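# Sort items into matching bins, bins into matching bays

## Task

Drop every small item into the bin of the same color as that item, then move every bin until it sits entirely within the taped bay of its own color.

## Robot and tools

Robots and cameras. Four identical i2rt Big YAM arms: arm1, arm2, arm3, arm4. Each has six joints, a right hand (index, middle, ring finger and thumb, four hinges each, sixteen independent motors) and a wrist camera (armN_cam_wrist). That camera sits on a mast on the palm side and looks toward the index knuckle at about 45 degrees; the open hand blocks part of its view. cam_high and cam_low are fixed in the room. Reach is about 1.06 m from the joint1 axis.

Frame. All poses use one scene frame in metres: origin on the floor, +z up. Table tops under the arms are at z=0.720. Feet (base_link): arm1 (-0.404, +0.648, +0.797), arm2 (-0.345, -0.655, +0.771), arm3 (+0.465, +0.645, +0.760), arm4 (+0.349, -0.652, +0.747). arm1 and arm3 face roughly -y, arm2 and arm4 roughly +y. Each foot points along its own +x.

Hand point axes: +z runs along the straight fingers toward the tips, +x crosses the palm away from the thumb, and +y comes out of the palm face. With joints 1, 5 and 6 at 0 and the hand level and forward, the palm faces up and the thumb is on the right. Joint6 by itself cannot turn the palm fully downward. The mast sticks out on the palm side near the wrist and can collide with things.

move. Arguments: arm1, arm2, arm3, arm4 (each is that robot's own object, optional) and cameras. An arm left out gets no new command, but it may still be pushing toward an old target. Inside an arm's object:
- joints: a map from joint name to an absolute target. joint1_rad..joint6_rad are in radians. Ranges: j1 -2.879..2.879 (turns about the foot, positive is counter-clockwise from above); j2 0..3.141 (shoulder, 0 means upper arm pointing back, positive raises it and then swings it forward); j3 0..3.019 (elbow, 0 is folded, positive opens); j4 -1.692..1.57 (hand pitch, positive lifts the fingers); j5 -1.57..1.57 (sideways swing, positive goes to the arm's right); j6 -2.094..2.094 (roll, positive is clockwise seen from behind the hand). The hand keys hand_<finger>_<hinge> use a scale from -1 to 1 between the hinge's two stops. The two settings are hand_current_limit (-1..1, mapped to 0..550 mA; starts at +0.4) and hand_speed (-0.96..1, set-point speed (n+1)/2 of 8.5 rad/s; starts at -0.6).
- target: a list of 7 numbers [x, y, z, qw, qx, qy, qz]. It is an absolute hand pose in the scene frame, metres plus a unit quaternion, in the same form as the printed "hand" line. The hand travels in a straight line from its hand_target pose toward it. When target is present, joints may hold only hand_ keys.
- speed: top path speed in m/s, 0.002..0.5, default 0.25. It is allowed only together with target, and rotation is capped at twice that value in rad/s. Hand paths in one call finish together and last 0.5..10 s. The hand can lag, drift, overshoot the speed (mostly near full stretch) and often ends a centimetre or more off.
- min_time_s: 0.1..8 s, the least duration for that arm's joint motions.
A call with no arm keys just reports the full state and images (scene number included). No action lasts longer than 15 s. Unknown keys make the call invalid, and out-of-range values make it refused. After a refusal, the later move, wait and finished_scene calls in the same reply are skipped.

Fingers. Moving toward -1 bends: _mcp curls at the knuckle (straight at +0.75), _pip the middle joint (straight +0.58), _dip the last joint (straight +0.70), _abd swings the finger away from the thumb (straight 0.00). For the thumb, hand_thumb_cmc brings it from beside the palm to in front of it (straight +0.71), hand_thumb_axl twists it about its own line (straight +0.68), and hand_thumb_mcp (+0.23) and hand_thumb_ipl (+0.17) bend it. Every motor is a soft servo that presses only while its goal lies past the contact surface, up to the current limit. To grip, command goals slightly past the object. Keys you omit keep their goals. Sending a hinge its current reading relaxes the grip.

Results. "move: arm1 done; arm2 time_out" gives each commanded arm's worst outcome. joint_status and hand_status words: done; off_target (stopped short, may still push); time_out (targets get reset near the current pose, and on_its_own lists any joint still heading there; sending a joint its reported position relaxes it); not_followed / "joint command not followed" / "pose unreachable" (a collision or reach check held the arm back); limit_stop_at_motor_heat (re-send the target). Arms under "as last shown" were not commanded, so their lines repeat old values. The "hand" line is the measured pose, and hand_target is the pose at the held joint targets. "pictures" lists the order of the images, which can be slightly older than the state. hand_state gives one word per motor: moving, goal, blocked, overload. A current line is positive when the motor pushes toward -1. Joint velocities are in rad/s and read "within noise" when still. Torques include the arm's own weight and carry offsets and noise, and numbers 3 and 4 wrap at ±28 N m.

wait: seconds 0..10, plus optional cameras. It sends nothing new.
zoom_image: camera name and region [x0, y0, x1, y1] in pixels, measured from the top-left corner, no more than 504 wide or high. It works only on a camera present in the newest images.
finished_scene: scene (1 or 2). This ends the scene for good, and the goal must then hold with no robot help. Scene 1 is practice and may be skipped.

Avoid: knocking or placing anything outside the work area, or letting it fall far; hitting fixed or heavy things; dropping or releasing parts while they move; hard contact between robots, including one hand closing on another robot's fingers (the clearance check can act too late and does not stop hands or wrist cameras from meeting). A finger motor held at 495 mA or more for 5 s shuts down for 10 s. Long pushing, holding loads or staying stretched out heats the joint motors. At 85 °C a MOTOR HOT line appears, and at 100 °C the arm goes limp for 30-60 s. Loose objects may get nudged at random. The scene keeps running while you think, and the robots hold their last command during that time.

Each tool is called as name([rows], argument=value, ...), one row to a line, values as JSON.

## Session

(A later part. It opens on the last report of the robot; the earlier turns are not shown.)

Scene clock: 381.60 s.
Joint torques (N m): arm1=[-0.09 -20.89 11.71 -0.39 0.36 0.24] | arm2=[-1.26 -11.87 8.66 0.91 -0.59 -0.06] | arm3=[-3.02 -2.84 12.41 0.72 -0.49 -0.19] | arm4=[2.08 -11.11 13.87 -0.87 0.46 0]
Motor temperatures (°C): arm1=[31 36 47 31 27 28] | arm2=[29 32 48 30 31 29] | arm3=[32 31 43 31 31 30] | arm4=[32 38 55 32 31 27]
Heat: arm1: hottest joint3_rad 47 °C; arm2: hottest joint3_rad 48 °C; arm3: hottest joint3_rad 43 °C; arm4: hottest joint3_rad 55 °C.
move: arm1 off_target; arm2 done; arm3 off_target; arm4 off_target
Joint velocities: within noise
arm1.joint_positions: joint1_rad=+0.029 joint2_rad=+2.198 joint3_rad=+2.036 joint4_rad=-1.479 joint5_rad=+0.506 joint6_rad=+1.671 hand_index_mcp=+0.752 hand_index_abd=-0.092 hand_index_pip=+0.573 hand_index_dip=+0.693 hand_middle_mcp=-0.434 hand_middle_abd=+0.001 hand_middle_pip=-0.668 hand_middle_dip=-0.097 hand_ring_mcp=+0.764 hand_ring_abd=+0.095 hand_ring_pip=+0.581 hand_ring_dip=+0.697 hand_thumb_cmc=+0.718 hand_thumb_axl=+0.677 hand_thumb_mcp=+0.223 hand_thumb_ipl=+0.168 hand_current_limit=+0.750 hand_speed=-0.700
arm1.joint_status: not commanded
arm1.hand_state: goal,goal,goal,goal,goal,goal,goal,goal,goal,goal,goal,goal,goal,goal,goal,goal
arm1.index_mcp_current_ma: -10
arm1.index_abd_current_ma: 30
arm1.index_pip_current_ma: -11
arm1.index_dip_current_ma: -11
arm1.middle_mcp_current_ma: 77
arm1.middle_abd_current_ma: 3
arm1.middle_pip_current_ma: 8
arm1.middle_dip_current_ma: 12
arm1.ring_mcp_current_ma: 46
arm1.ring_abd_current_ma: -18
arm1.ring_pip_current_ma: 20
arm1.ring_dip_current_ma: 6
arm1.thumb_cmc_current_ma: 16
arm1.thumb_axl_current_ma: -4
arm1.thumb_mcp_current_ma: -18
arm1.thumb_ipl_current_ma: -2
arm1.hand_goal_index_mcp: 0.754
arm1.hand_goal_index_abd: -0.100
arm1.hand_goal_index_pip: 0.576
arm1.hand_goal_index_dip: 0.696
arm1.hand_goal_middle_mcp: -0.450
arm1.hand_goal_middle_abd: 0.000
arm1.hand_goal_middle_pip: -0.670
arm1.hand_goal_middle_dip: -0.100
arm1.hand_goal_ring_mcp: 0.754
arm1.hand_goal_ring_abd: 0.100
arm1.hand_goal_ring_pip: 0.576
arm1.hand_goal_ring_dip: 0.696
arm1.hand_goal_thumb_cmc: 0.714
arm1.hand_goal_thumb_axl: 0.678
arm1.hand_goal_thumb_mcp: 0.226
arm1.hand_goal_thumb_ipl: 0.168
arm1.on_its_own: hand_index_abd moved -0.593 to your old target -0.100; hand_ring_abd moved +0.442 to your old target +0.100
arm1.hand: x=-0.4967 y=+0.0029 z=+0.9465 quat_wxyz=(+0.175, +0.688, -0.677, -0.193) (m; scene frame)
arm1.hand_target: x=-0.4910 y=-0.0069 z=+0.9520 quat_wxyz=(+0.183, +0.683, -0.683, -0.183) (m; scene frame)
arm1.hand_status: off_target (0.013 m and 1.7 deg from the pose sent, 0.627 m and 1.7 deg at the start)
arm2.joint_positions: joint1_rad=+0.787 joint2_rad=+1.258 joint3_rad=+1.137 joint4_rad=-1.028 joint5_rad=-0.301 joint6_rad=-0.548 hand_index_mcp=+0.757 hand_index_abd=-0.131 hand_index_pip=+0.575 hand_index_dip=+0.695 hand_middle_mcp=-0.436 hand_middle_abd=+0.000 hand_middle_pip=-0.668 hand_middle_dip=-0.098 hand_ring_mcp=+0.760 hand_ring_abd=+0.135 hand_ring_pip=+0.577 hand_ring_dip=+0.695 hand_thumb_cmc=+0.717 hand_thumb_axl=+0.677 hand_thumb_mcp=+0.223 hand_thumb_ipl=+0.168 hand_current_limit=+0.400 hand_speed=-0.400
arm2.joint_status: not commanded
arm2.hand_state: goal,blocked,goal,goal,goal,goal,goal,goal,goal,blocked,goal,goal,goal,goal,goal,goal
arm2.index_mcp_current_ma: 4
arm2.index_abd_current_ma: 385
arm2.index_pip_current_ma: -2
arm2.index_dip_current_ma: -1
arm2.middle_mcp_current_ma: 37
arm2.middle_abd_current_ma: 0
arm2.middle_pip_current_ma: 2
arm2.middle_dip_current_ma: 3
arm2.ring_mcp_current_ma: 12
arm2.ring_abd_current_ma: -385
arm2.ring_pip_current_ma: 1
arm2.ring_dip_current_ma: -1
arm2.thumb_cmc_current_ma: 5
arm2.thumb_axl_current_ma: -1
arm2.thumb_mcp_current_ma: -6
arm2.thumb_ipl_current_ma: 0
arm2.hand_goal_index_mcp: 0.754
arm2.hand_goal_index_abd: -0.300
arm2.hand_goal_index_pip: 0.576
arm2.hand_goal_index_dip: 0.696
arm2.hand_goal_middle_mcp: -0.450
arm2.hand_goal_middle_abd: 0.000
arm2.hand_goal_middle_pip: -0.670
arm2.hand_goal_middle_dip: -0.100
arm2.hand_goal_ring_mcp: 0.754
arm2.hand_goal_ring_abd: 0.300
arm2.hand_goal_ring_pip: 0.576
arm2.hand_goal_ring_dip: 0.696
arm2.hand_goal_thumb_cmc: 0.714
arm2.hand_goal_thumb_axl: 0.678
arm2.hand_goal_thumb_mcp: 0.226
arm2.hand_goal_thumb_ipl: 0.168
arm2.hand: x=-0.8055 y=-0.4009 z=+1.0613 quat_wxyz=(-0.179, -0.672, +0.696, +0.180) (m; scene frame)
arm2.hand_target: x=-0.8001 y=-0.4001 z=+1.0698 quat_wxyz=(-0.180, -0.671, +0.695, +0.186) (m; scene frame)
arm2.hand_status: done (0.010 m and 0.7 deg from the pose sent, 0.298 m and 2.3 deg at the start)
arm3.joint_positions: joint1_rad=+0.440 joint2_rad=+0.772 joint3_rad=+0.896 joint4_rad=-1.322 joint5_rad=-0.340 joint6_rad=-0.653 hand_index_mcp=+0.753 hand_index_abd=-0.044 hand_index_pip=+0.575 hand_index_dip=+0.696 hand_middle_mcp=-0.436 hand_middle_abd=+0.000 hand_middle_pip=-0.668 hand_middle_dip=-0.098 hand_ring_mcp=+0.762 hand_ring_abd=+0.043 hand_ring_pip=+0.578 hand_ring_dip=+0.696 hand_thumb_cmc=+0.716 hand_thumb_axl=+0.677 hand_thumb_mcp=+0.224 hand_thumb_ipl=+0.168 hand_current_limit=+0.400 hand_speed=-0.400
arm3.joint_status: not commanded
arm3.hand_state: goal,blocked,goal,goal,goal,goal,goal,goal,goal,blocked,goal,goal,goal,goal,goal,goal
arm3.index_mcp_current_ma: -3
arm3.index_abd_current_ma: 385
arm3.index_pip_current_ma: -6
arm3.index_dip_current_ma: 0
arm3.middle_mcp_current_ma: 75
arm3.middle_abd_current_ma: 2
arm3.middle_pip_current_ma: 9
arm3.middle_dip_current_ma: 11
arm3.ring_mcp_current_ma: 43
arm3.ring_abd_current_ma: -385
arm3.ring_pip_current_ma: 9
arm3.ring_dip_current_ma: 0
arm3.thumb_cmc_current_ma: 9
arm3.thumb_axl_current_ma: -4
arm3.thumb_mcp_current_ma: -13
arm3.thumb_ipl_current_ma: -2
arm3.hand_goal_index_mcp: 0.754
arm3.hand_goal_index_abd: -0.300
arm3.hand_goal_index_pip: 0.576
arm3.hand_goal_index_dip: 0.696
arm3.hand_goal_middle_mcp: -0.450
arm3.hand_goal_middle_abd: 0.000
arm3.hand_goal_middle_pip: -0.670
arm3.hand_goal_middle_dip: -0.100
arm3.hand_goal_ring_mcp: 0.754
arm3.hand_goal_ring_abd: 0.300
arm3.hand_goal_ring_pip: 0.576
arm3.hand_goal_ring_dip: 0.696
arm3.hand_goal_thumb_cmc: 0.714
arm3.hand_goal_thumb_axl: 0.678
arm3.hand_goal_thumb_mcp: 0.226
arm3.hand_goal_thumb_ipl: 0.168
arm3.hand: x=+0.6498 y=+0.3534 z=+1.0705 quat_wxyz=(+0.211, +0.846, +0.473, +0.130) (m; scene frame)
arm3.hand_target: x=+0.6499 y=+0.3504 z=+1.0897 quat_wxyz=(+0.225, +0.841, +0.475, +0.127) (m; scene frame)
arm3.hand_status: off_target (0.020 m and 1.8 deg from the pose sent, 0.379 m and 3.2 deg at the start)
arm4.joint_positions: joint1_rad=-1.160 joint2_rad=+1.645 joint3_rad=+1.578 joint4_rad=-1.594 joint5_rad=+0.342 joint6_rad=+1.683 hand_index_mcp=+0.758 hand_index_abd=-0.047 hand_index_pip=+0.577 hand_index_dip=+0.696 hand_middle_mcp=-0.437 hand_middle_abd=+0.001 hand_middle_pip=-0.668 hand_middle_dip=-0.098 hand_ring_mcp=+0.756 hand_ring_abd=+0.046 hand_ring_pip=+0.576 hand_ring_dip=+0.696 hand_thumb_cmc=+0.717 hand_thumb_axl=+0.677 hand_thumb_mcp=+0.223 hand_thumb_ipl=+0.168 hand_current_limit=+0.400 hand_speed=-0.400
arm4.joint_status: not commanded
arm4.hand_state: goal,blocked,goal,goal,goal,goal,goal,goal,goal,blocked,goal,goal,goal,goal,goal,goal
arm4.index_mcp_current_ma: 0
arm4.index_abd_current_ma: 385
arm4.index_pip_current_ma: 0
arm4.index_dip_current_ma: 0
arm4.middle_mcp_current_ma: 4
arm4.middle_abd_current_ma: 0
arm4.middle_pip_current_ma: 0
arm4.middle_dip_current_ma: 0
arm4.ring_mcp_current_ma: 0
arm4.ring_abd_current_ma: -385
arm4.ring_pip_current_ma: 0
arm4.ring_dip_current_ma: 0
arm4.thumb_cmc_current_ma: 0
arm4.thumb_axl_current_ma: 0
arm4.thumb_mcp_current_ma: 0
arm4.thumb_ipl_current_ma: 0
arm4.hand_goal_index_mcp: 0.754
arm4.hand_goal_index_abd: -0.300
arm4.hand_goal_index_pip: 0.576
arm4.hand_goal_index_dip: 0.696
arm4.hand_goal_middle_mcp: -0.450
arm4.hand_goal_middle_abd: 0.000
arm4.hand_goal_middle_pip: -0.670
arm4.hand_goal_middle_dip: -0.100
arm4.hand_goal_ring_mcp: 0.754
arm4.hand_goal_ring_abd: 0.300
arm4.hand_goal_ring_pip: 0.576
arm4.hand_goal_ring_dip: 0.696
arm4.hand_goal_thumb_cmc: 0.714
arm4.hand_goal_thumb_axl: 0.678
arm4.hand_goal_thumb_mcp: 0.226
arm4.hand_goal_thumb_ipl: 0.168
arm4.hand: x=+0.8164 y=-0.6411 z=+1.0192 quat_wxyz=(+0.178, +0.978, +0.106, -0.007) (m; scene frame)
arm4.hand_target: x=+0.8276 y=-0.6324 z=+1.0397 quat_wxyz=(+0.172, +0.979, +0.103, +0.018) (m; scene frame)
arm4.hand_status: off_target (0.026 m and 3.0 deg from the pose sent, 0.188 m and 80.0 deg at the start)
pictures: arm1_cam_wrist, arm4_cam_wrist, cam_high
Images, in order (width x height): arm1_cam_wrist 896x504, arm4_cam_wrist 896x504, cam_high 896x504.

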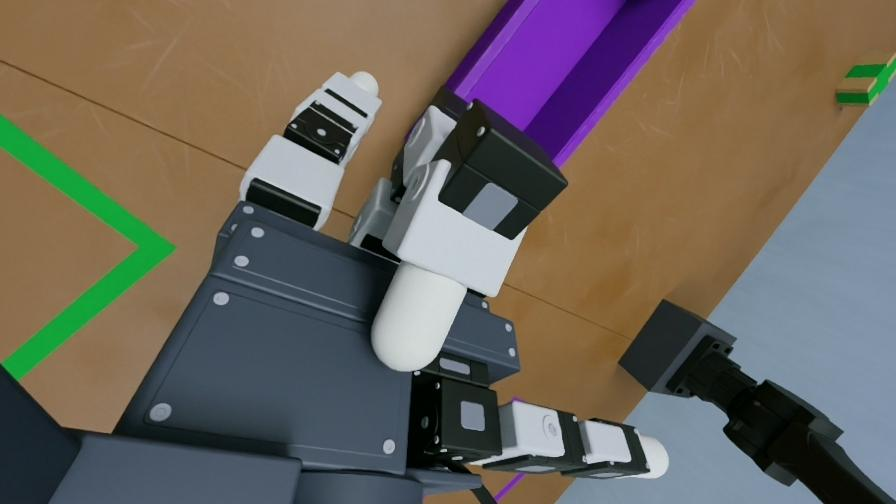

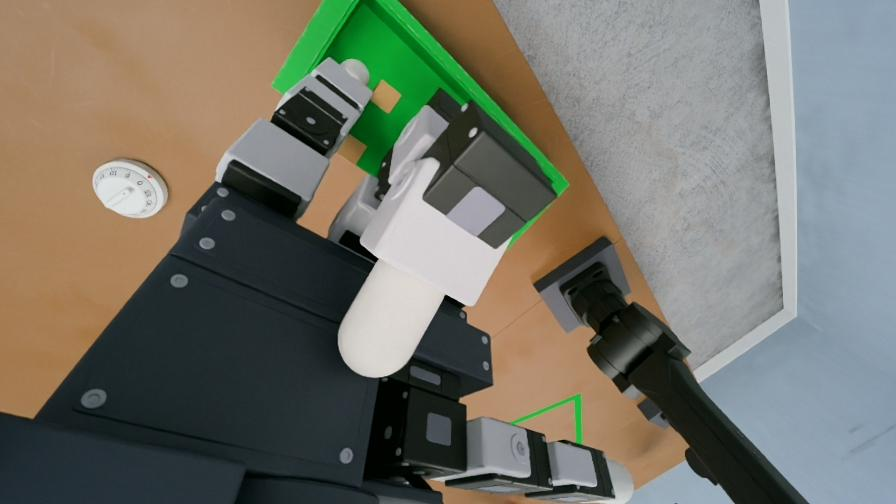

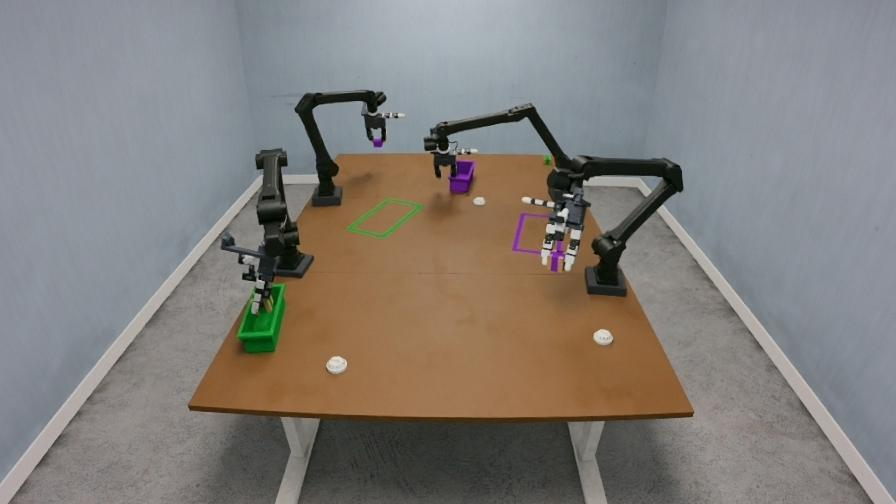

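move(arm1={"target": [-0.497, 0.003, 1.06, 0.0, 0.0, 0.9659, 0.2588], "speed": 0.15}, cameras=["cam_high", "arm4_cam_wrist", "arm1_cam_wrist"])

Scene clock: 447.00 s.
Joint torques (N m): arm1=[-1.96 -26.93 12.1 -0.21 0.06 0.24] | arm2=[-0.79 -12.04 8.69 0.95 -0.55 -0.13] | arm3=[-2.9 -2.78 12.42 0.77 -0.49 -0.19] | arm4=[2.2 -11.16 13.86 -0.85 0.47 0]
Motor temperatures (°C): arm1=[31 40 53 30 28 28] | arm2=[29 32 50 30 31 29] | arm3=[32 30 47 31 32 31] | arm4=[32 39 57 32 31 27]
Heat: arm1: hottest joint3_rad 53 °C; arm2: hottest joint3_rad 50 °C; arm3: hottest joint3_rad 47 °C; arm4: hottest joint3_rad 57 °C.
move: arm1 off_target
Joint velocities: within noise
arm1.joint_positions: joint1_rad=-0.041 joint2_rad=+2.246 joint3_rad=+2.418 joint4_rad=-1.682 joint5_rad=+0.271 joint6_rad=+2.084 hand_index_mcp=+0.755 hand_index_abd=-0.095 hand_index_pip=+0.574 hand_index_dip=+0.693 hand_middle_mcp=-0.434 hand_middle_abd=+0.001 hand_middle_pip=-0.668 hand_middle_dip=-0.097 hand_ring_mcp=+0.759 hand_ring_abd=+0.097 hand_ring_pip=+0.580 hand_ring_dip=+0.697 hand_thumb_cmc=+0.718 hand_thumb_axl=+0.677 hand_thumb_mcp=+0.223 hand_thumb_ipl=+0.168 hand_current_limit=+0.750 hand_speed=-0.700
arm1.joint_status: not commanded
arm1.hand_state: goal,goal,goal,goal,goal,goal,goal,goal,goal,goal,goal,goal,goal,goal,goal,goal
arm1.index_mcp_current_ma: 5
arm1.index_abd_current_ma: 18
arm1.index_pip_current_ma: -9
arm1.index_dip_current_ma: -11
arm1.middle_mcp_current_ma: 77
arm1.middle_abd_current_ma: 3
arm1.middle_pip_current_ma: 8
arm1.middle_dip_current_ma: 12
arm1.ring_mcp_current_ma: 25
arm1.ring_abd_current_ma: -12
arm1.ring_pip_current_ma: 17
arm1.ring_dip_current_ma: 6
arm1.thumb_cmc_current_ma: 16
arm1.thumb_axl_current_ma: -4
arm1.thumb_mcp_current_ma: -18
arm1.thumb_ipl_current_ma: -2
arm1.hand_goal_index_mcp: 0.754
arm1.hand_goal_index_abd: -0.100
arm1.hand_goal_index_pip: 0.576
arm1.hand_goal_index_dip: 0.696
arm1.hand_goal_middle_mcp: -0.450
arm1.hand_goal_middle_abd: 0.000
arm1.hand_goal_middle_pip: -0.670
arm1.hand_goal_middle_dip: -0.100
arm1.hand_goal_ring_mcp: 0.754
arm1.hand_goal_ring_abd: 0.100
arm1.hand_goal_ring_pip: 0.576
arm1.hand_goal_ring_dip: 0.696
arm1.hand_goal_thumb_cmc: 0.714
arm1.hand_goal_thumb_axl: 0.678
arm1.hand_goal_thumb_mcp: 0.226
arm1.hand_goal_thumb_ipl: 0.168
arm1.hand: x=-0.4916 y=+0.0038 z=+1.0154 quat_wxyz=(+0.137, +0.507, -0.849, -0.047) (m; scene frame)
arm1.hand_target: x=-0.4973 y=+0.0054 z=+1.0589 quat_wxyz=(+0.155, +0.490, -0.857, -0.010) (m; scene frame)
arm1.hand_status: off_target (0.045 m and 67.2 deg from the pose sent, 0.113 m and 90.5 deg at the start; pose on its path clipped on 118 of 186 steps; a joint's target at an end of its range on 166 of 186 steps)
arm2, arm3, arm4: as last shown
arm2.hand_target: x=-0.8001 y=-0.4000 z=+1.0698 quat_wxyz=(-0.180, -0.671, +0.695, +0.186) (m; scene frame)
arm3.joint_positions: joint1_rad=+0.440 joint2_rad=+0.772 joint3_rad=+0.896 joint4_rad=-1.322 joint5_rad=-0.340 joint6_rad=-0.654 hand_index_mcp=+0.753 hand_index_abd=-0.044 hand_index_pip=+0.575 hand_index_dip=+0.696 hand_middle_mcp=-0.436 hand_middle_abd=+0.000 hand_middle_pip=-0.668 hand_middle_dip=-0.098 hand_ring_mcp=+0.762 hand_ring_abd=+0.043 hand_ring_pip=+0.578 hand_ring_dip=+0.696 hand_thumb_cmc=+0.716 hand_thumb_axl=+0.677 hand_thumb_mcp=+0.224 hand_thumb_ipl=+0.168 hand_current_limit=+0.400 hand_speed=-0.400
arm3.hand: x=+0.6498 y=+0.3535 z=+1.0704 quat_wxyz=(+0.211, +0.846, +0.473, +0.130) (m; scene frame)
arm3.hand_target: x=+0.6499 y=+0.3504 z=+1.0896 quat_wxyz=(+0.225, +0.841, +0.475, +0.127) (m; scene frame)
arm4.joint_positions: joint1_rad=-1.160 joint2_rad=+1.645 joint3_rad=+1.578 joint4_rad=-1.594 joint5_rad=+0.342 joint6_rad=+1.684 hand_index_mcp=+0.758 hand_index_abd=-0.047 hand_index_pip=+0.577 hand_index_dip=+0.696 hand_middle_mcp=-0.437 hand_middle_abd=+0.001 hand_middle_pip=-0.668 hand_middle_dip=-0.098 hand_ring_mcp=+0.756 hand_ring_abd=+0.046 hand_ring_pip=+0.576 hand_ring_dip=+0.696 hand_thumb_cmc=+0.717 hand_thumb_axl=+0.677 hand_thumb_mcp=+0.223 hand_thumb_ipl=+0.168 hand_current_limit=+0.400 hand_speed=-0.400
pictures: arm1_cam_wrist, arm4_cam_wrist, cam_high
Images, in order (width x height): arm1_cam_wrist 896x504, arm4_cam_wrist 896x504, cam_high 896x504.

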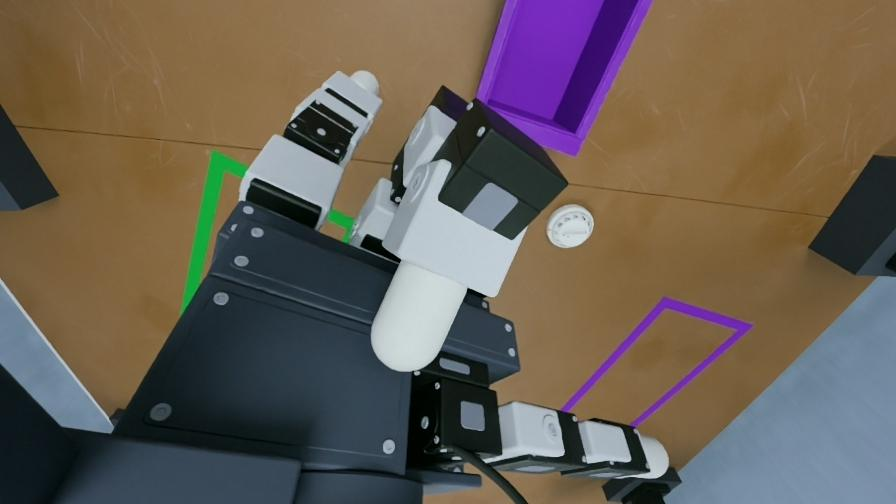

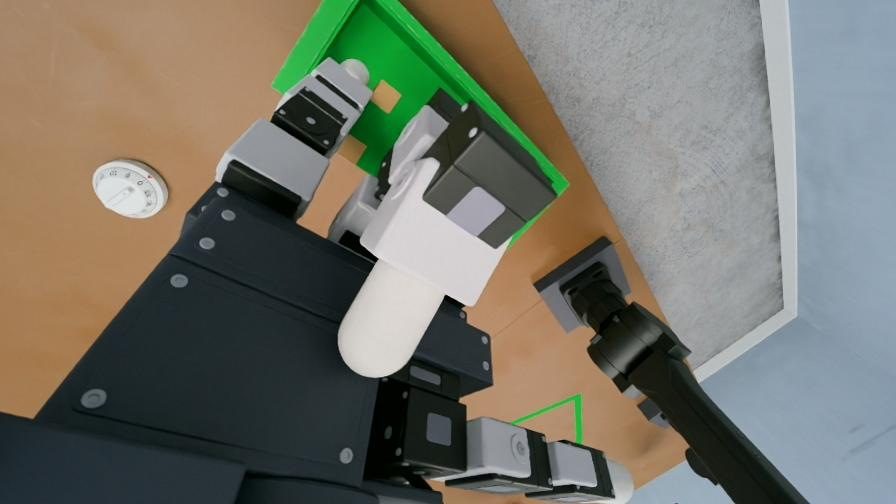

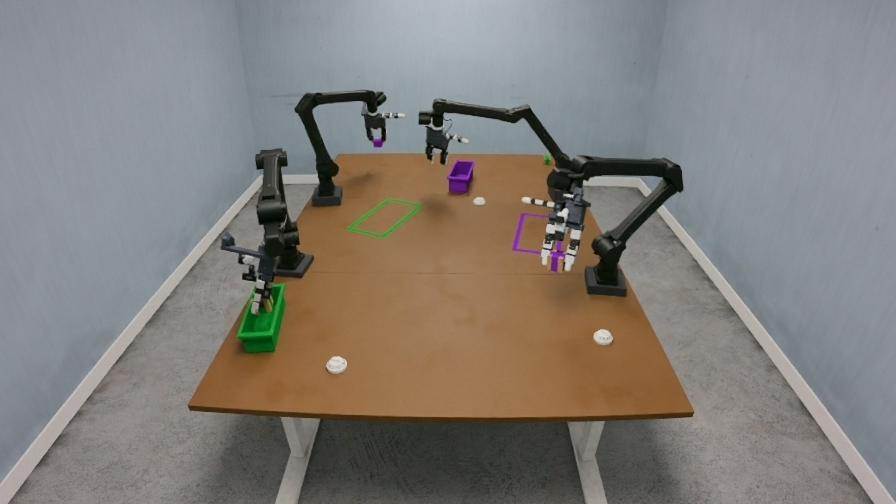

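zoom_image(camera="cam_high", region=[220, 240, 310, 360])

zoom_image(camera="arm4_cam_wrist", region=[240, 0, 600, 260])

Scaled by 4.200 from the camera's 896x504 image, which has a finer 1280x720 frame.

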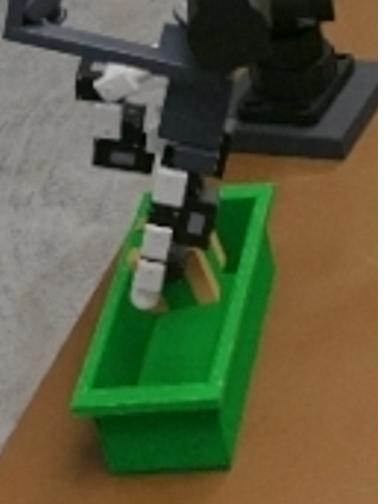

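Scaled by 1.400 from the camera's 896x504 image, which has a finer 1280x720 frame.

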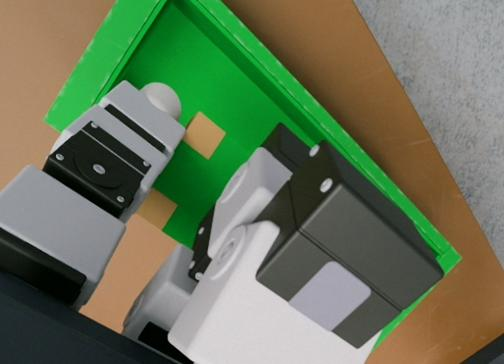

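move(arm1={"target": [-0.631, 0.1125, 1.09, -0.183, -0.683, 0.683, 0.183], "speed": 0.2}, arm4={"target": [0.8194, -0.656, 0.96, 0.1728, 0.9799, 0.1003, 0.0177], "speed": 0.1}, cameras=["arm1_cam_wrist", "arm4_cam_wrist"])

Scene clock: 496.50 s.
Joint torques (N m): arm1=[-1.32 -20.89 8.59 0.81 0.44 -0.07] | arm2=[-1.26 -11.75 8.72 0.96 -0.56 -0.1] | arm3=[-2.61 -2.61 12.45 0.77 -0.5 -0.19] | arm4=[0.85 -12.1 7.61 0.05 0.51 -0.19]
Motor temperatures (°C): arm1=[31 39 54 30 27 28] | arm2=[29 32 50 30 31 29] | arm3=[32 29 48 31 32 31] | arm4=[32 39 59 32 32 27]
Heat: arm1: hottest joint3_rad 54 °C; arm2: hottest joint3_rad 50 °C; arm3: hottest joint3_rad 48 °C; arm4: hottest joint3_rad 59 °C.
move: arm1 off_target; arm4 done
Joint velocities: within noise
arm1.joint_positions: joint1_rad=-0.188 joint2_rad=+1.830 joint3_rad=+1.769 joint4_rad=-1.485 joint5_rad=+0.502 joint6_rad=+1.440 hand_index_mcp=+0.756 hand_index_abd=-0.096 hand_index_pip=+0.574 hand_index_dip=+0.693 hand_middle_mcp=-0.434 hand_middle_abd=+0.001 hand_middle_pip=-0.668 hand_middle_dip=-0.097 hand_ring_mcp=+0.759 hand_ring_abd=+0.097 hand_ring_pip=+0.580 hand_ring_dip=+0.697 hand_thumb_cmc=+0.718 hand_thumb_axl=+0.677 hand_thumb_mcp=+0.223 hand_thumb_ipl=+0.168 hand_current_limit=+0.750 hand_speed=-0.700
arm1.joint_status: not commanded
arm1.hand_state: goal,goal,goal,goal,goal,goal,goal,goal,goal,goal,goal,goal,goal,goal,goal,goal
arm1.index_mcp_current_ma: 8
arm1.index_abd_current_ma: 14
arm1.index_pip_current_ma: -8
arm1.index_dip_current_ma: -11
arm1.middle_mcp_current_ma: 77
arm1.middle_abd_current_ma: 3
arm1.middle_pip_current_ma: 8
arm1.middle_dip_current_ma: 12
arm1.ring_mcp_current_ma: 24
arm1.ring_abd_current_ma: -12
arm1.ring_pip_current_ma: 17
arm1.ring_dip_current_ma: 6
arm1.thumb_cmc_current_ma: 16
arm1.thumb_axl_current_ma: -4
arm1.thumb_mcp_current_ma: -18
arm1.thumb_ipl_current_ma: -2
arm1.hand_goal_index_mcp: 0.754
arm1.hand_goal_index_abd: -0.100
arm1.hand_goal_index_pip: 0.576
arm1.hand_goal_index_dip: 0.696
arm1.hand_goal_middle_mcp: -0.450
arm1.hand_goal_middle_abd: 0.000
arm1.hand_goal_middle_pip: -0.670
arm1.hand_goal_middle_dip: -0.100
arm1.hand_goal_ring_mcp: 0.754
arm1.hand_goal_ring_abd: 0.100
arm1.hand_goal_ring_pip: 0.576
arm1.hand_goal_ring_dip: 0.696
arm1.hand_goal_thumb_cmc: 0.714
arm1.hand_goal_thumb_axl: 0.678
arm1.hand_goal_thumb_mcp: 0.226
arm1.hand_goal_thumb_ipl: 0.168
arm1.hand: x=-0.6266 y=+0.1106 z=+1.0684 quat_wxyz=(+0.164, +0.685, -0.682, -0.196) (m; scene frame)
arm1.hand_target: x=-0.6308 y=+0.1129 z=+1.0897 quat_wxyz=(+0.183, +0.683, -0.683, -0.183) (m; scene frame)
arm1.hand_status: off_target (0.022 m and 2.6 deg from the pose sent, 0.192 m and 32.3 deg at the start)
arm2, arm3: as last shown
arm4.joint_positions: joint1_rad=-1.183 joint2_rad=+1.645 joint3_rad=+1.422 joint4_rad=-1.392 joint5_rad=+0.342 joint6_rad=+1.663 hand_index_mcp=+0.755 hand_index_abd=-0.047 hand_index_pip=+0.577 hand_index_dip=+0.696 hand_middle_mcp=-0.437 hand_middle_abd=+0.001 hand_middle_pip=-0.668 hand_middle_dip=-0.098 hand_ring_mcp=+0.753 hand_ring_abd=+0.046 hand_ring_pip=+0.576 hand_ring_dip=+0.696 hand_thumb_cmc=+0.717 hand_thumb_axl=+0.677 hand_thumb_mcp=+0.223 hand_thumb_ipl=+0.168 hand_current_limit=+0.400 hand_speed=-0.400
arm4.joint_status: not commanded
arm4.hand_state: goal,blocked,goal,goal,goal,goal,goal,goal,goal,blocked,goal,goal,goal,goal,goal,goal
arm4.index_mcp_current_ma: 0
arm4.index_abd_current_ma: 385
arm4.index_pip_current_ma: 0
arm4.index_dip_current_ma: 0
arm4.middle_mcp_current_ma: 4
arm4.middle_abd_current_ma: 0
arm4.middle_pip_current_ma: 0
arm4.middle_dip_current_ma: 0
arm4.ring_mcp_current_ma: 0
arm4.ring_abd_current_ma: -385
arm4.ring_pip_current_ma: 0
arm4.ring_dip_current_ma: 0
arm4.thumb_cmc_current_ma: 0
arm4.thumb_axl_current_ma: 0
arm4.thumb_mcp_current_ma: 0
arm4.thumb_ipl_current_ma: 0
arm4.hand_goal_index_mcp: 0.754
arm4.hand_goal_index_abd: -0.300
arm4.hand_goal_index_pip: 0.576
arm4.hand_goal_index_dip: 0.696
arm4.hand_goal_middle_mcp: -0.450
arm4.hand_goal_middle_abd: 0.000
arm4.hand_goal_middle_pip: -0.670
arm4.hand_goal_middle_dip: -0.100
arm4.hand_goal_ring_mcp: 0.754
arm4.hand_goal_ring_abd: 0.300
arm4.hand_goal_ring_pip: 0.576
arm4.hand_goal_ring_dip: 0.696
arm4.hand_goal_thumb_cmc: 0.714
arm4.hand_goal_thumb_axl: 0.678
arm4.hand_goal_thumb_mcp: 0.226
arm4.hand_goal_thumb_ipl: 0.168
arm4.hand: x=+0.8194 y=-0.6522 z=+0.9586 quat_wxyz=(+0.174, +0.979, +0.101, +0.012) (m; scene frame)
arm4.hand_target: x=+0.8194 y=-0.6559 z=+0.9600 quat_wxyz=(+0.173, +0.980, +0.100, +0.018) (m; scene frame)
arm4.hand_status: done (0.004 m and 0.7 deg from the pose sent, 0.061 m and 3.0 deg at the start)
pictures: arm1_cam_wrist, arm4_cam_wrist
Images, in order (width x height): arm1_cam_wrist 896x504, arm4_cam_wrist 896x504.

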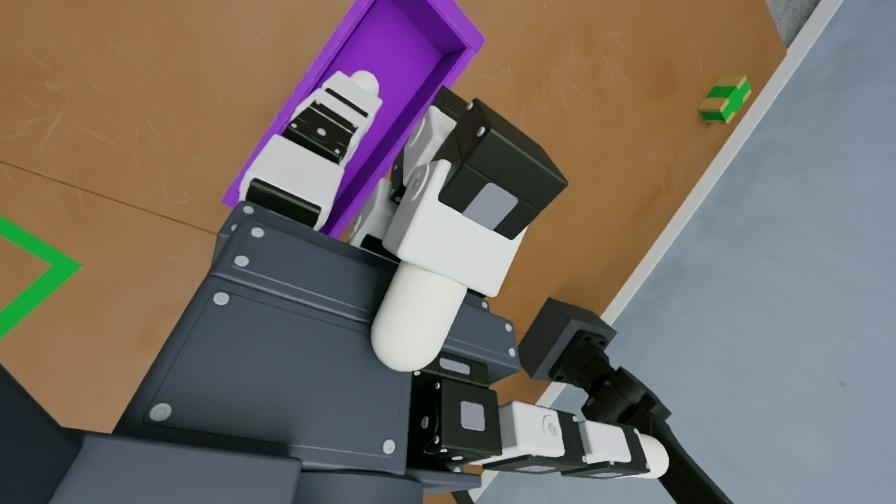

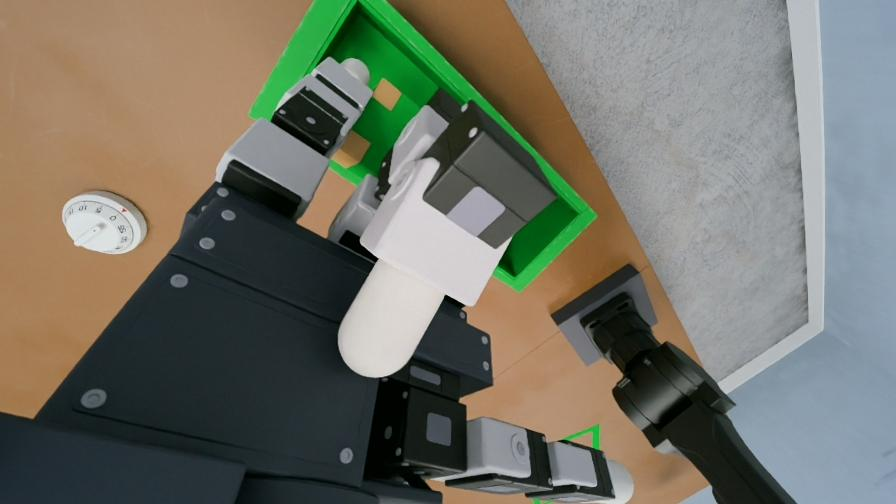

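move(arm1={"target": [-0.6166, 0.0806, 1.08, -0.1862, -0.6948, 0.6710, 0.1798], "speed": 0.15, "joints": {"hand_index_abd": 0.5, "hand_ring_abd": -0.5}}, arm4={"target": [0.8194, -0.656, 0.906, 0.1728, 0.9799, 0.1003, 0.0177], "speed": 0.1}, cameras=["arm1_cam_wrist", "arm4_cam_wrist"])

Scene clock: 526.83 s.
Joint torques (N m): arm1=[-0.03 -17.14 12.14 0.79 0.42 -0.08] | arm2=[-0.85 -11.93 8.77 0.81 -0.54 -0.11] | arm3=[-2.78 -2.73 12.42 0.69 -0.48 -0.18] | arm4=[0.85 -11.52 7.76 0.05 0.51 -0.17]
Motor temperatures (°C): arm1=[31 40 49 30 28 28] | arm2=[29 32 50 30 31 29] | arm3=[32 29 49 31 32 31] | arm4=[32 40 56 32 32 27]
Heat: arm1: hottest joint3_rad 49 °C; arm2: hottest joint3_rad 50 °C; arm3: hottest joint3_rad 49 °C; arm4: hottest joint3_rad 56 °C.
move: arm1 off_target; arm4 done
Joint velocities: within noise
arm1.joint_positions: joint1_rad=-0.172 joint2_rad=+1.846 joint3_rad=+1.794 joint4_rad=-1.485 joint5_rad=+0.502 joint6_rad=+1.435 hand_index_mcp=+0.756 hand_index_abd=+0.491 hand_index_pip=+0.574 hand_index_dip=+0.693 hand_middle_mcp=-0.434 hand_middle_abd=+0.001 hand_middle_pip=-0.668 hand_middle_dip=-0.097 hand_ring_mcp=+0.759 hand_ring_abd=-0.493 hand_ring_pip=+0.580 hand_ring_dip=+0.697 hand_thumb_cmc=+0.718 hand_thumb_axl=+0.677 hand_thumb_mcp=+0.223 hand_thumb_ipl=+0.168 hand_current_limit=+0.750 hand_speed=-0.700
arm1.joint_status: all done
arm1.hand_state: goal,goal,goal,goal,goal,goal,goal,goal,goal,goal,goal,goal,goal,goal,goal,goal
arm1.index_mcp_current_ma: 8
arm1.index_abd_current_ma: -35
arm1.index_pip_current_ma: -8
arm1.index_dip_current_ma: -11
arm1.middle_mcp_current_ma: 77
arm1.middle_abd_current_ma: 3
arm1.middle_pip_current_ma: 8
arm1.middle_dip_current_ma: 12
arm1.ring_mcp_current_ma: 24
arm1.ring_abd_current_ma: 27
arm1.ring_pip_current_ma: 17
arm1.ring_dip_current_ma: 6
arm1.thumb_cmc_current_ma: 16
arm1.thumb_axl_current_ma: -4
arm1.thumb_mcp_current_ma: -18
arm1.thumb_ipl_current_ma: -2
arm1.hand_goal_index_mcp: 0.754
arm1.hand_goal_index_abd: 0.500
arm1.hand_goal_index_pip: 0.576
arm1.hand_goal_index_dip: 0.696
arm1.hand_goal_middle_mcp: -0.450
arm1.hand_goal_middle_abd: 0.000
arm1.hand_goal_middle_pip: -0.670
arm1.hand_goal_middle_dip: -0.100
arm1.hand_goal_ring_mcp: 0.754
arm1.hand_goal_ring_abd: -0.500
arm1.hand_goal_ring_pip: 0.576
arm1.hand_goal_ring_dip: 0.696
arm1.hand_goal_thumb_cmc: 0.714
arm1.hand_goal_thumb_axl: 0.678
arm1.hand_goal_thumb_mcp: 0.226
arm1.hand_goal_thumb_ipl: 0.168
arm1.hand: x=-0.6189 y=+0.0994 z=+1.0691 quat_wxyz=(+0.169, +0.691, -0.675, -0.193) (m; scene frame)
arm1.hand_target: x=-0.6162 y=+0.0818 z=+1.0801 quat_wxyz=(+0.186, +0.695, -0.671, -0.180) (m; scene frame)
arm1.hand_status: off_target (0.022 m and 2.6 deg from the pose sent, 0.034 m and 3.5 deg at the start)
arm2, arm3: as last shown
arm4.joint_positions: joint1_rad=-1.183 joint2_rad=+1.677 joint3_rad=+1.320 joint4_rad=-1.255 joint5_rad=+0.343 joint6_rad=+1.662 hand_index_mcp=+0.755 hand_index_abd=-0.047 hand_index_pip=+0.577 hand_index_dip=+0.696 hand_middle_mcp=-0.437 hand_middle_abd=+0.001 hand_middle_pip=-0.668 hand_middle_dip=-0.098 hand_ring_mcp=+0.754 hand_ring_abd=+0.046 hand_ring_pip=+0.576 hand_ring_dip=+0.696 hand_thumb_cmc=+0.717 hand_thumb_axl=+0.677 hand_thumb_mcp=+0.223 hand_thumb_ipl=+0.168 hand_current_limit=+0.400 hand_speed=-0.400
arm4.joint_status: not commanded
arm4.hand_state: goal,blocked,goal,goal,goal,goal,goal,goal,goal,blocked,goal,goal,goal,goal,goal,goal
arm4.index_mcp_current_ma: 0
arm4.index_abd_current_ma: 385
arm4.index_pip_current_ma: 0
arm4.index_dip_current_ma: 0
arm4.middle_mcp_current_ma: 4
arm4.middle_abd_current_ma: 0
arm4.middle_pip_current_ma: 0
arm4.middle_dip_current_ma: 0
arm4.ring_mcp_current_ma: 0
arm4.ring_abd_current_ma: -385
arm4.ring_pip_current_ma: 0
arm4.ring_dip_current_ma: 0
arm4.thumb_cmc_current_ma: 0
arm4.thumb_axl_current_ma: 0
arm4.thumb_mcp_current_ma: 0
arm4.thumb_ipl_current_ma: 0
arm4.hand_goal_index_mcp: 0.754
arm4.hand_goal_index_abd: -0.300
arm4.hand_goal_index_pip: 0.576
arm4.hand_goal_index_dip: 0.696
arm4.hand_goal_middle_mcp: -0.450
arm4.hand_goal_middle_abd: 0.000
arm4.hand_goal_middle_pip: -0.670
arm4.hand_goal_middle_dip: -0.100
arm4.hand_goal_ring_mcp: 0.754
arm4.hand_goal_ring_abd: 0.300
arm4.hand_goal_ring_pip: 0.576
arm4.hand_goal_ring_dip: 0.696
arm4.hand_goal_thumb_cmc: 0.714
arm4.hand_goal_thumb_axl: 0.678
arm4.hand_goal_thumb_mcp: 0.226
arm4.hand_goal_thumb_ipl: 0.168
arm4.hand: x=+0.8175 y=-0.6532 z=+0.9062 quat_wxyz=(+0.174, +0.979, +0.101, +0.013) (m; scene frame)
arm4.hand_target: x=+0.8194 y=-0.6560 z=+0.9061 quat_wxyz=(+0.173, +0.980, +0.100, +0.018) (m; scene frame)
arm4.hand_status: done (0.003 m and 0.6 deg from the pose sent, 0.053 m and 0.7 deg at the start)
pictures: arm1_cam_wrist, arm4_cam_wrist
Images, in order (width x height): arm1_cam_wrist 896x504, arm4_cam_wrist 896x504.

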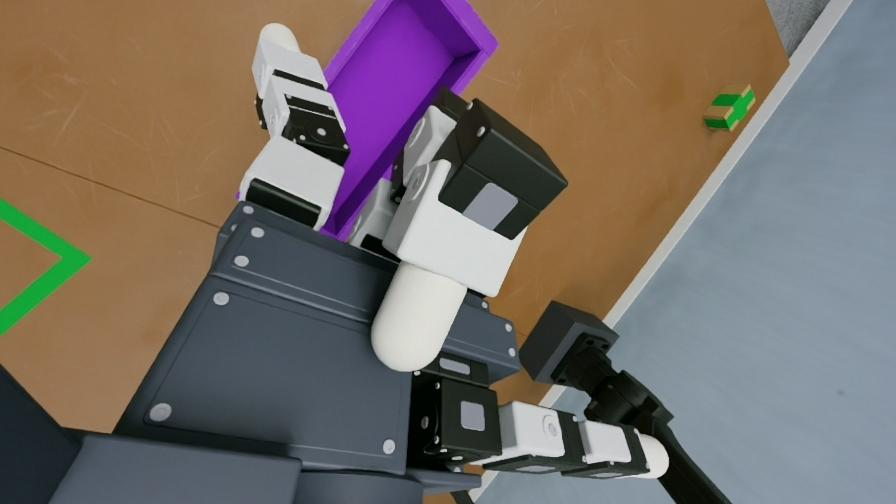

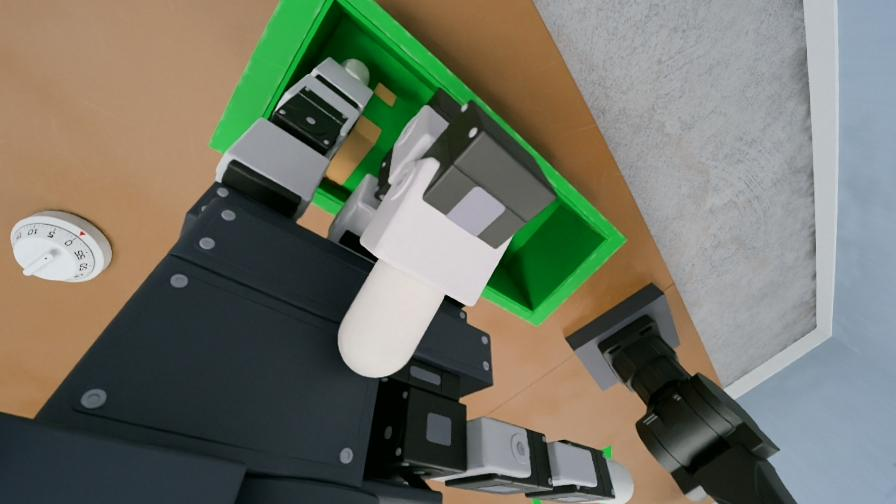

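move(arm1={"target": [-0.6146, 0.065, 1.02, -0.1862, -0.6948, 0.6710, 0.1798], "speed": 0.12}, arm4={"joints": {"hand_index_abd": 0.04, "hand_ring_abd": -0.04, "hand_speed": -0.8}}, cameras=["arm1_cam_wrist", "cam_high"])

move(arm4={"target": [0.8194, -0.656, 1.03, 0.1728, 0.9799, 0.1003, 0.0177], "speed": 0.15}, cameras=["arm4_cam_wrist"])

zoom_image(camera="cam_high", region=[420, 120, 520, 200])

Scene clock: 539.00 s.
Joint torques (N m): arm1=[0.26 -18.73 8.94 0.91 0.45 0.01] | arm2=[-0.73 -11.99 8.69 1.01 -0.58 -0.12] | arm3=[-2.61 -3.02 12.44 0.8 -0.48 -0.2] | arm4=[0.85 -11.58 7.76 0.02 0.51 -0.17]
Motor temperatures (°C): arm1=[31 40 51 30 28 28] | arm2=[29 32 50 30 31 29] | arm3=[32 29 49 31 32 31] | arm4=[32 39 54 32 32 27]
Heat: arm1: hottest joint3_rad 51 °C; arm2: hottest joint3_rad 50 °C; arm3: hottest joint3_rad 49 °C; arm4: hottest joint3_rad 54 °C.
move: arm1 done; arm4 done
Joint velocities: within noise
arm1.joint_positions: joint1_rad=-0.168 joint2_rad=+1.916 joint3_rad=+1.769 joint4_rad=-1.363 joint5_rad=+0.502 joint6_rad=+1.435 hand_index_mcp=+0.756 hand_index_abd=+0.491 hand_index_pip=+0.574 hand_index_dip=+0.693 hand_middle_mcp=-0.434 hand_middle_abd=+0.001 hand_middle_pip=-0.668 hand_middle_dip=-0.097 hand_ring_mcp=+0.759 hand_ring_abd=-0.493 hand_ring_pip=+0.580 hand_ring_dip=+0.697 hand_thumb_cmc=+0.718 hand_thumb_axl=+0.677 hand_thumb_mcp=+0.223 hand_thumb_ipl=+0.168 hand_current_limit=+0.750 hand_speed=-0.700
arm1.joint_status: not commanded
arm1.hand_state: goal,goal,goal,goal,goal,goal,goal,goal,goal,goal,goal,goal,goal,goal,goal,goal
arm1.index_mcp_current_ma: 8
arm1.index_abd_current_ma: -34
arm1.index_pip_current_ma: -8
arm1.index_dip_current_ma: -11
arm1.middle_mcp_current_ma: 77
arm1.middle_abd_current_ma: 3
arm1.middle_pip_current_ma: 8
arm1.middle_dip_current_ma: 12
arm1.ring_mcp_current_ma: 24
arm1.ring_abd_current_ma: 27
arm1.ring_pip_current_ma: 17
arm1.ring_dip_current_ma: 6
arm1.thumb_cmc_current_ma: 16
arm1.thumb_axl_current_ma: -4
arm1.thumb_mcp_current_ma: -18
arm1.thumb_ipl_current_ma: -2
arm1.hand_goal_index_mcp: 0.754
arm1.hand_goal_index_abd: 0.500
arm1.hand_goal_index_pip: 0.576
arm1.hand_goal_index_dip: 0.696
arm1.hand_goal_middle_mcp: -0.450
arm1.hand_goal_middle_abd: 0.000
arm1.hand_goal_middle_pip: -0.670
arm1.hand_goal_middle_dip: -0.100
arm1.hand_goal_ring_mcp: 0.754
arm1.hand_goal_ring_abd: -0.500
arm1.hand_goal_ring_pip: 0.576
arm1.hand_goal_ring_dip: 0.696
arm1.hand_goal_thumb_cmc: 0.714
arm1.hand_goal_thumb_axl: 0.678
arm1.hand_goal_thumb_mcp: 0.226
arm1.hand_goal_thumb_ipl: 0.168
arm1.hand: x=-0.6196 y=+0.0737 z=+1.0203 quat_wxyz=(+0.180, +0.691, -0.676, -0.184) (m; scene frame)
arm1.hand_target: x=-0.6145 y=+0.0652 z=+1.0201 quat_wxyz=(+0.186, +0.695, -0.671, -0.180) (m; scene frame)
arm1.hand_status: done (0.010 m and 1.2 deg from the pose sent, 0.060 m and 2.5 deg at the start)
arm2, arm3: as last shown
arm4.joint_positions: joint1_rad=-1.183 joint2_rad=+1.677 joint3_rad=+1.320 joint4_rad=-1.255 joint5_rad=+0.343 joint6_rad=+1.662 hand_index_mcp=+0.755 hand_index_abd=+0.037 hand_index_pip=+0.577 hand_index_dip=+0.696 hand_middle_mcp=-0.437 hand_middle_abd=+0.001 hand_middle_pip=-0.668 hand_middle_dip=-0.098 hand_ring_mcp=+0.754 hand_ring_abd=-0.037 hand_ring_pip=+0.576 hand_ring_dip=+0.696 hand_thumb_cmc=+0.717 hand_thumb_axl=+0.677 hand_thumb_mcp=+0.223 hand_thumb_ipl=+0.168 hand_current_limit=+0.400 hand_speed=-0.800
arm4.joint_status: all done
arm4.hand_state: goal,goal,goal,goal,goal,goal,goal,goal,goal,goal,goal,goal,goal,goal,goal,goal
arm4.index_mcp_current_ma: 0
arm4.index_abd_current_ma: 0
arm4.index_pip_current_ma: 0
arm4.index_dip_current_ma: 0
arm4.middle_mcp_current_ma: 4
arm4.middle_abd_current_ma: 0
arm4.middle_pip_current_ma: 0
arm4.middle_dip_current_ma: 0
arm4.ring_mcp_current_ma: 0
arm4.ring_abd_current_ma: 0
arm4.ring_pip_current_ma: 0
arm4.ring_dip_current_ma: 0
arm4.thumb_cmc_current_ma: 0
arm4.thumb_axl_current_ma: 0
arm4.thumb_mcp_current_ma: 0
arm4.thumb_ipl_current_ma: 0
arm4.hand_goal_index_mcp: 0.754
arm4.hand_goal_index_abd: 0.040
arm4.hand_goal_index_pip: 0.576
arm4.hand_goal_index_dip: 0.696
arm4.hand_goal_middle_mcp: -0.450
arm4.hand_goal_middle_abd: 0.000
arm4.hand_goal_middle_pip: -0.670
arm4.hand_goal_middle_dip: -0.100
arm4.hand_goal_ring_mcp: 0.754
arm4.hand_goal_ring_abd: -0.040
arm4.hand_goal_ring_pip: 0.576
arm4.hand_goal_ring_dip: 0.696
arm4.hand_goal_thumb_cmc: 0.714
arm4.hand_goal_thumb_axl: 0.678
arm4.hand_goal_thumb_mcp: 0.226
arm4.hand_goal_thumb_ipl: 0.168
arm4.hand: x=+0.8175 y=-0.6532 z=+0.9062 quat_wxyz=(+0.174, +0.979, +0.101, +0.013) (m; scene frame)
arm4.hand_target: x=+0.8194 y=-0.6560 z=+0.9061 quat_wxyz=(+0.173, +0.980, +0.100, +0.018) (m; scene frame)
arm4.hand_status: not commanded
pictures: arm1_cam_wrist, cam_high
Images, in order (width x height): arm1_cam_wrist 896x504, cam_high 896x504.

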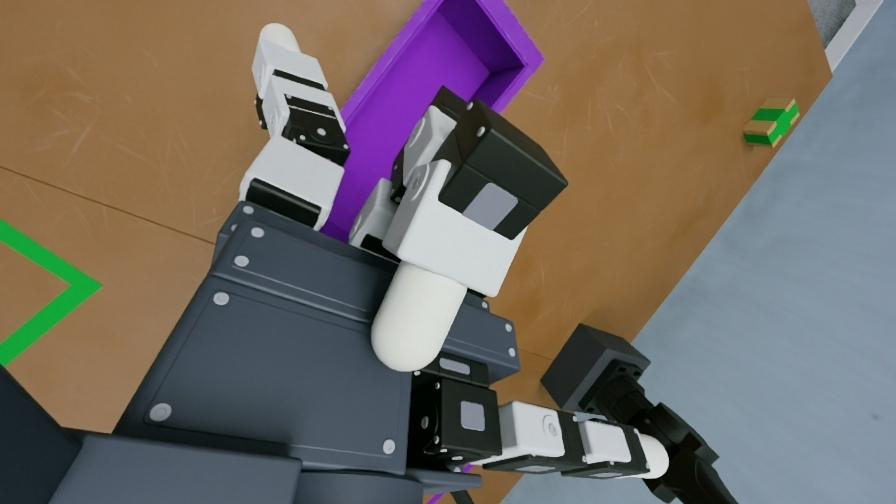

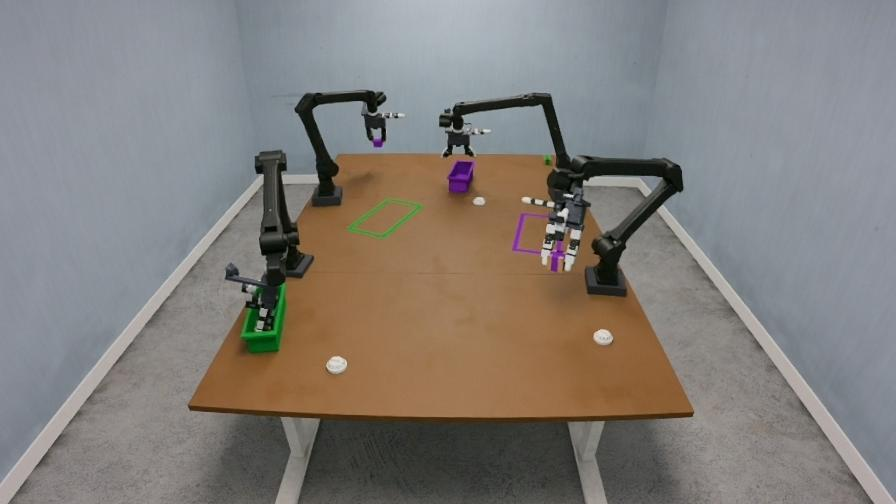

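Scene clock: 540.63 s.
Joint torques (N m): arm1=[0.15 -18.67 8.99 0.92 0.44 0.01] | arm2=[-1.26 -11.81 8.69 1.1 -0.58 -0.12] | arm3=[-2.55 -2.96 12.37 0.81 -0.48 -0.17] | arm4=[0.79 -11.46 13.61 -0.79 0.53 -0.16]
Motor temperatures (°C): arm1=[31 40 51 30 28 28] | arm2=[29 32 50 30 31 29] | arm3=[32 29 49 31 32 31] | arm4=[32 39 54 32 32 27]
Heat: arm1: hottest joint3_rad 51 °C; arm2: hottest joint3_rad 50 °C; arm3: hottest joint3_rad 49 °C; arm4: hottest joint3_rad 54 °C.
move: arm4 off_target
Joint velocities: within noise
arm1, arm2, arm3: as last shown
arm4.joint_positions: joint1_rad=-1.183 joint2_rad=+1.611 joint3_rad=+1.501 joint4_rad=-1.546 joint5_rad=+0.343 joint6_rad=+1.660 hand_index_mcp=+0.755 hand_index_abd=+0.037 hand_index_pip=+0.577 hand_index_dip=+0.696 hand_middle_mcp=-0.437 hand_middle_abd=+0.001 hand_middle_pip=-0.668 hand_middle_dip=-0.098 hand_ring_mcp=+0.754 hand_ring_abd=-0.039 hand_ring_pip=+0.576 hand_ring_dip=+0.696 hand_thumb_cmc=+0.717 hand_thumb_axl=+0.677 hand_thumb_mcp=+0.223 hand_thumb_ipl=+0.168 hand_current_limit=+0.400 hand_speed=-0.800
arm4.joint_status: not commanded
arm4.hand_state: goal,goal,goal,goal,goal,goal,goal,goal,goal,goal,goal,goal,goal,goal,goal,goal
arm4.index_mcp_current_ma: 0
arm4.index_abd_current_ma: 0
arm4.index_pip_current_ma: 0
arm4.index_dip_current_ma: 0
arm4.middle_mcp_current_ma: 4
arm4.middle_abd_current_ma: 0
arm4.middle_pip_current_ma: 0
arm4.middle_dip_current_ma: 0
arm4.ring_mcp_current_ma: 0
arm4.ring_abd_current_ma: 0
arm4.ring_pip_current_ma: 0
arm4.ring_dip_current_ma: 0
arm4.thumb_cmc_current_ma: 0
arm4.thumb_axl_current_ma: 0
arm4.thumb_mcp_current_ma: 0
arm4.thumb_ipl_current_ma: 0
arm4.hand_goal_index_mcp: 0.754
arm4.hand_goal_index_abd: 0.040
arm4.hand_goal_index_pip: 0.576
arm4.hand_goal_index_dip: 0.696
arm4.hand_goal_middle_mcp: -0.450
arm4.hand_goal_middle_abd: 0.000
arm4.hand_goal_middle_pip: -0.670
arm4.hand_goal_middle_dip: -0.100
arm4.hand_goal_ring_mcp: 0.754
arm4.hand_goal_ring_abd: -0.040
arm4.hand_goal_ring_pip: 0.576
arm4.hand_goal_ring_dip: 0.696
arm4.hand_goal_thumb_cmc: 0.714
arm4.hand_goal_thumb_axl: 0.678
arm4.hand_goal_thumb_mcp: 0.226
arm4.hand_goal_thumb_ipl: 0.168
arm4.hand: x=+0.8061 y=-0.6561 z=+1.0060 quat_wxyz=(+0.178, +0.978, +0.106, -0.008) (m; scene frame)
arm4.hand_target: x=+0.8179 y=-0.6562 z=+1.0299 quat_wxyz=(+0.173, +0.980, +0.100, +0.018) (m; scene frame)
arm4.hand_status: off_target (0.027 m and 3.1 deg from the pose sent, 0.124 m and 0.6 deg at the start)
pictures: arm4_cam_wrist
Images, in order (width x height): arm4_cam_wrist 896x504.

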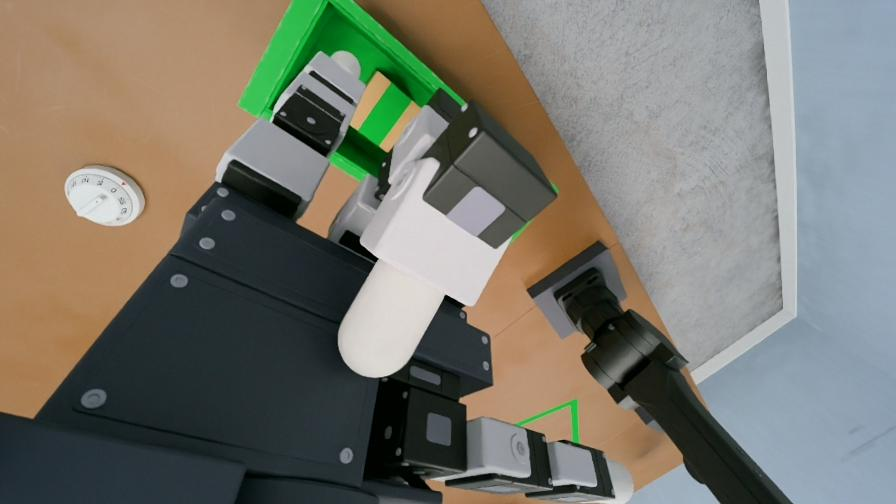

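This scene's latest camera images include none from cam_high. They are from: arm4_cam_wrist. cam_high's image comes with the result of a call that names it in "cameras".


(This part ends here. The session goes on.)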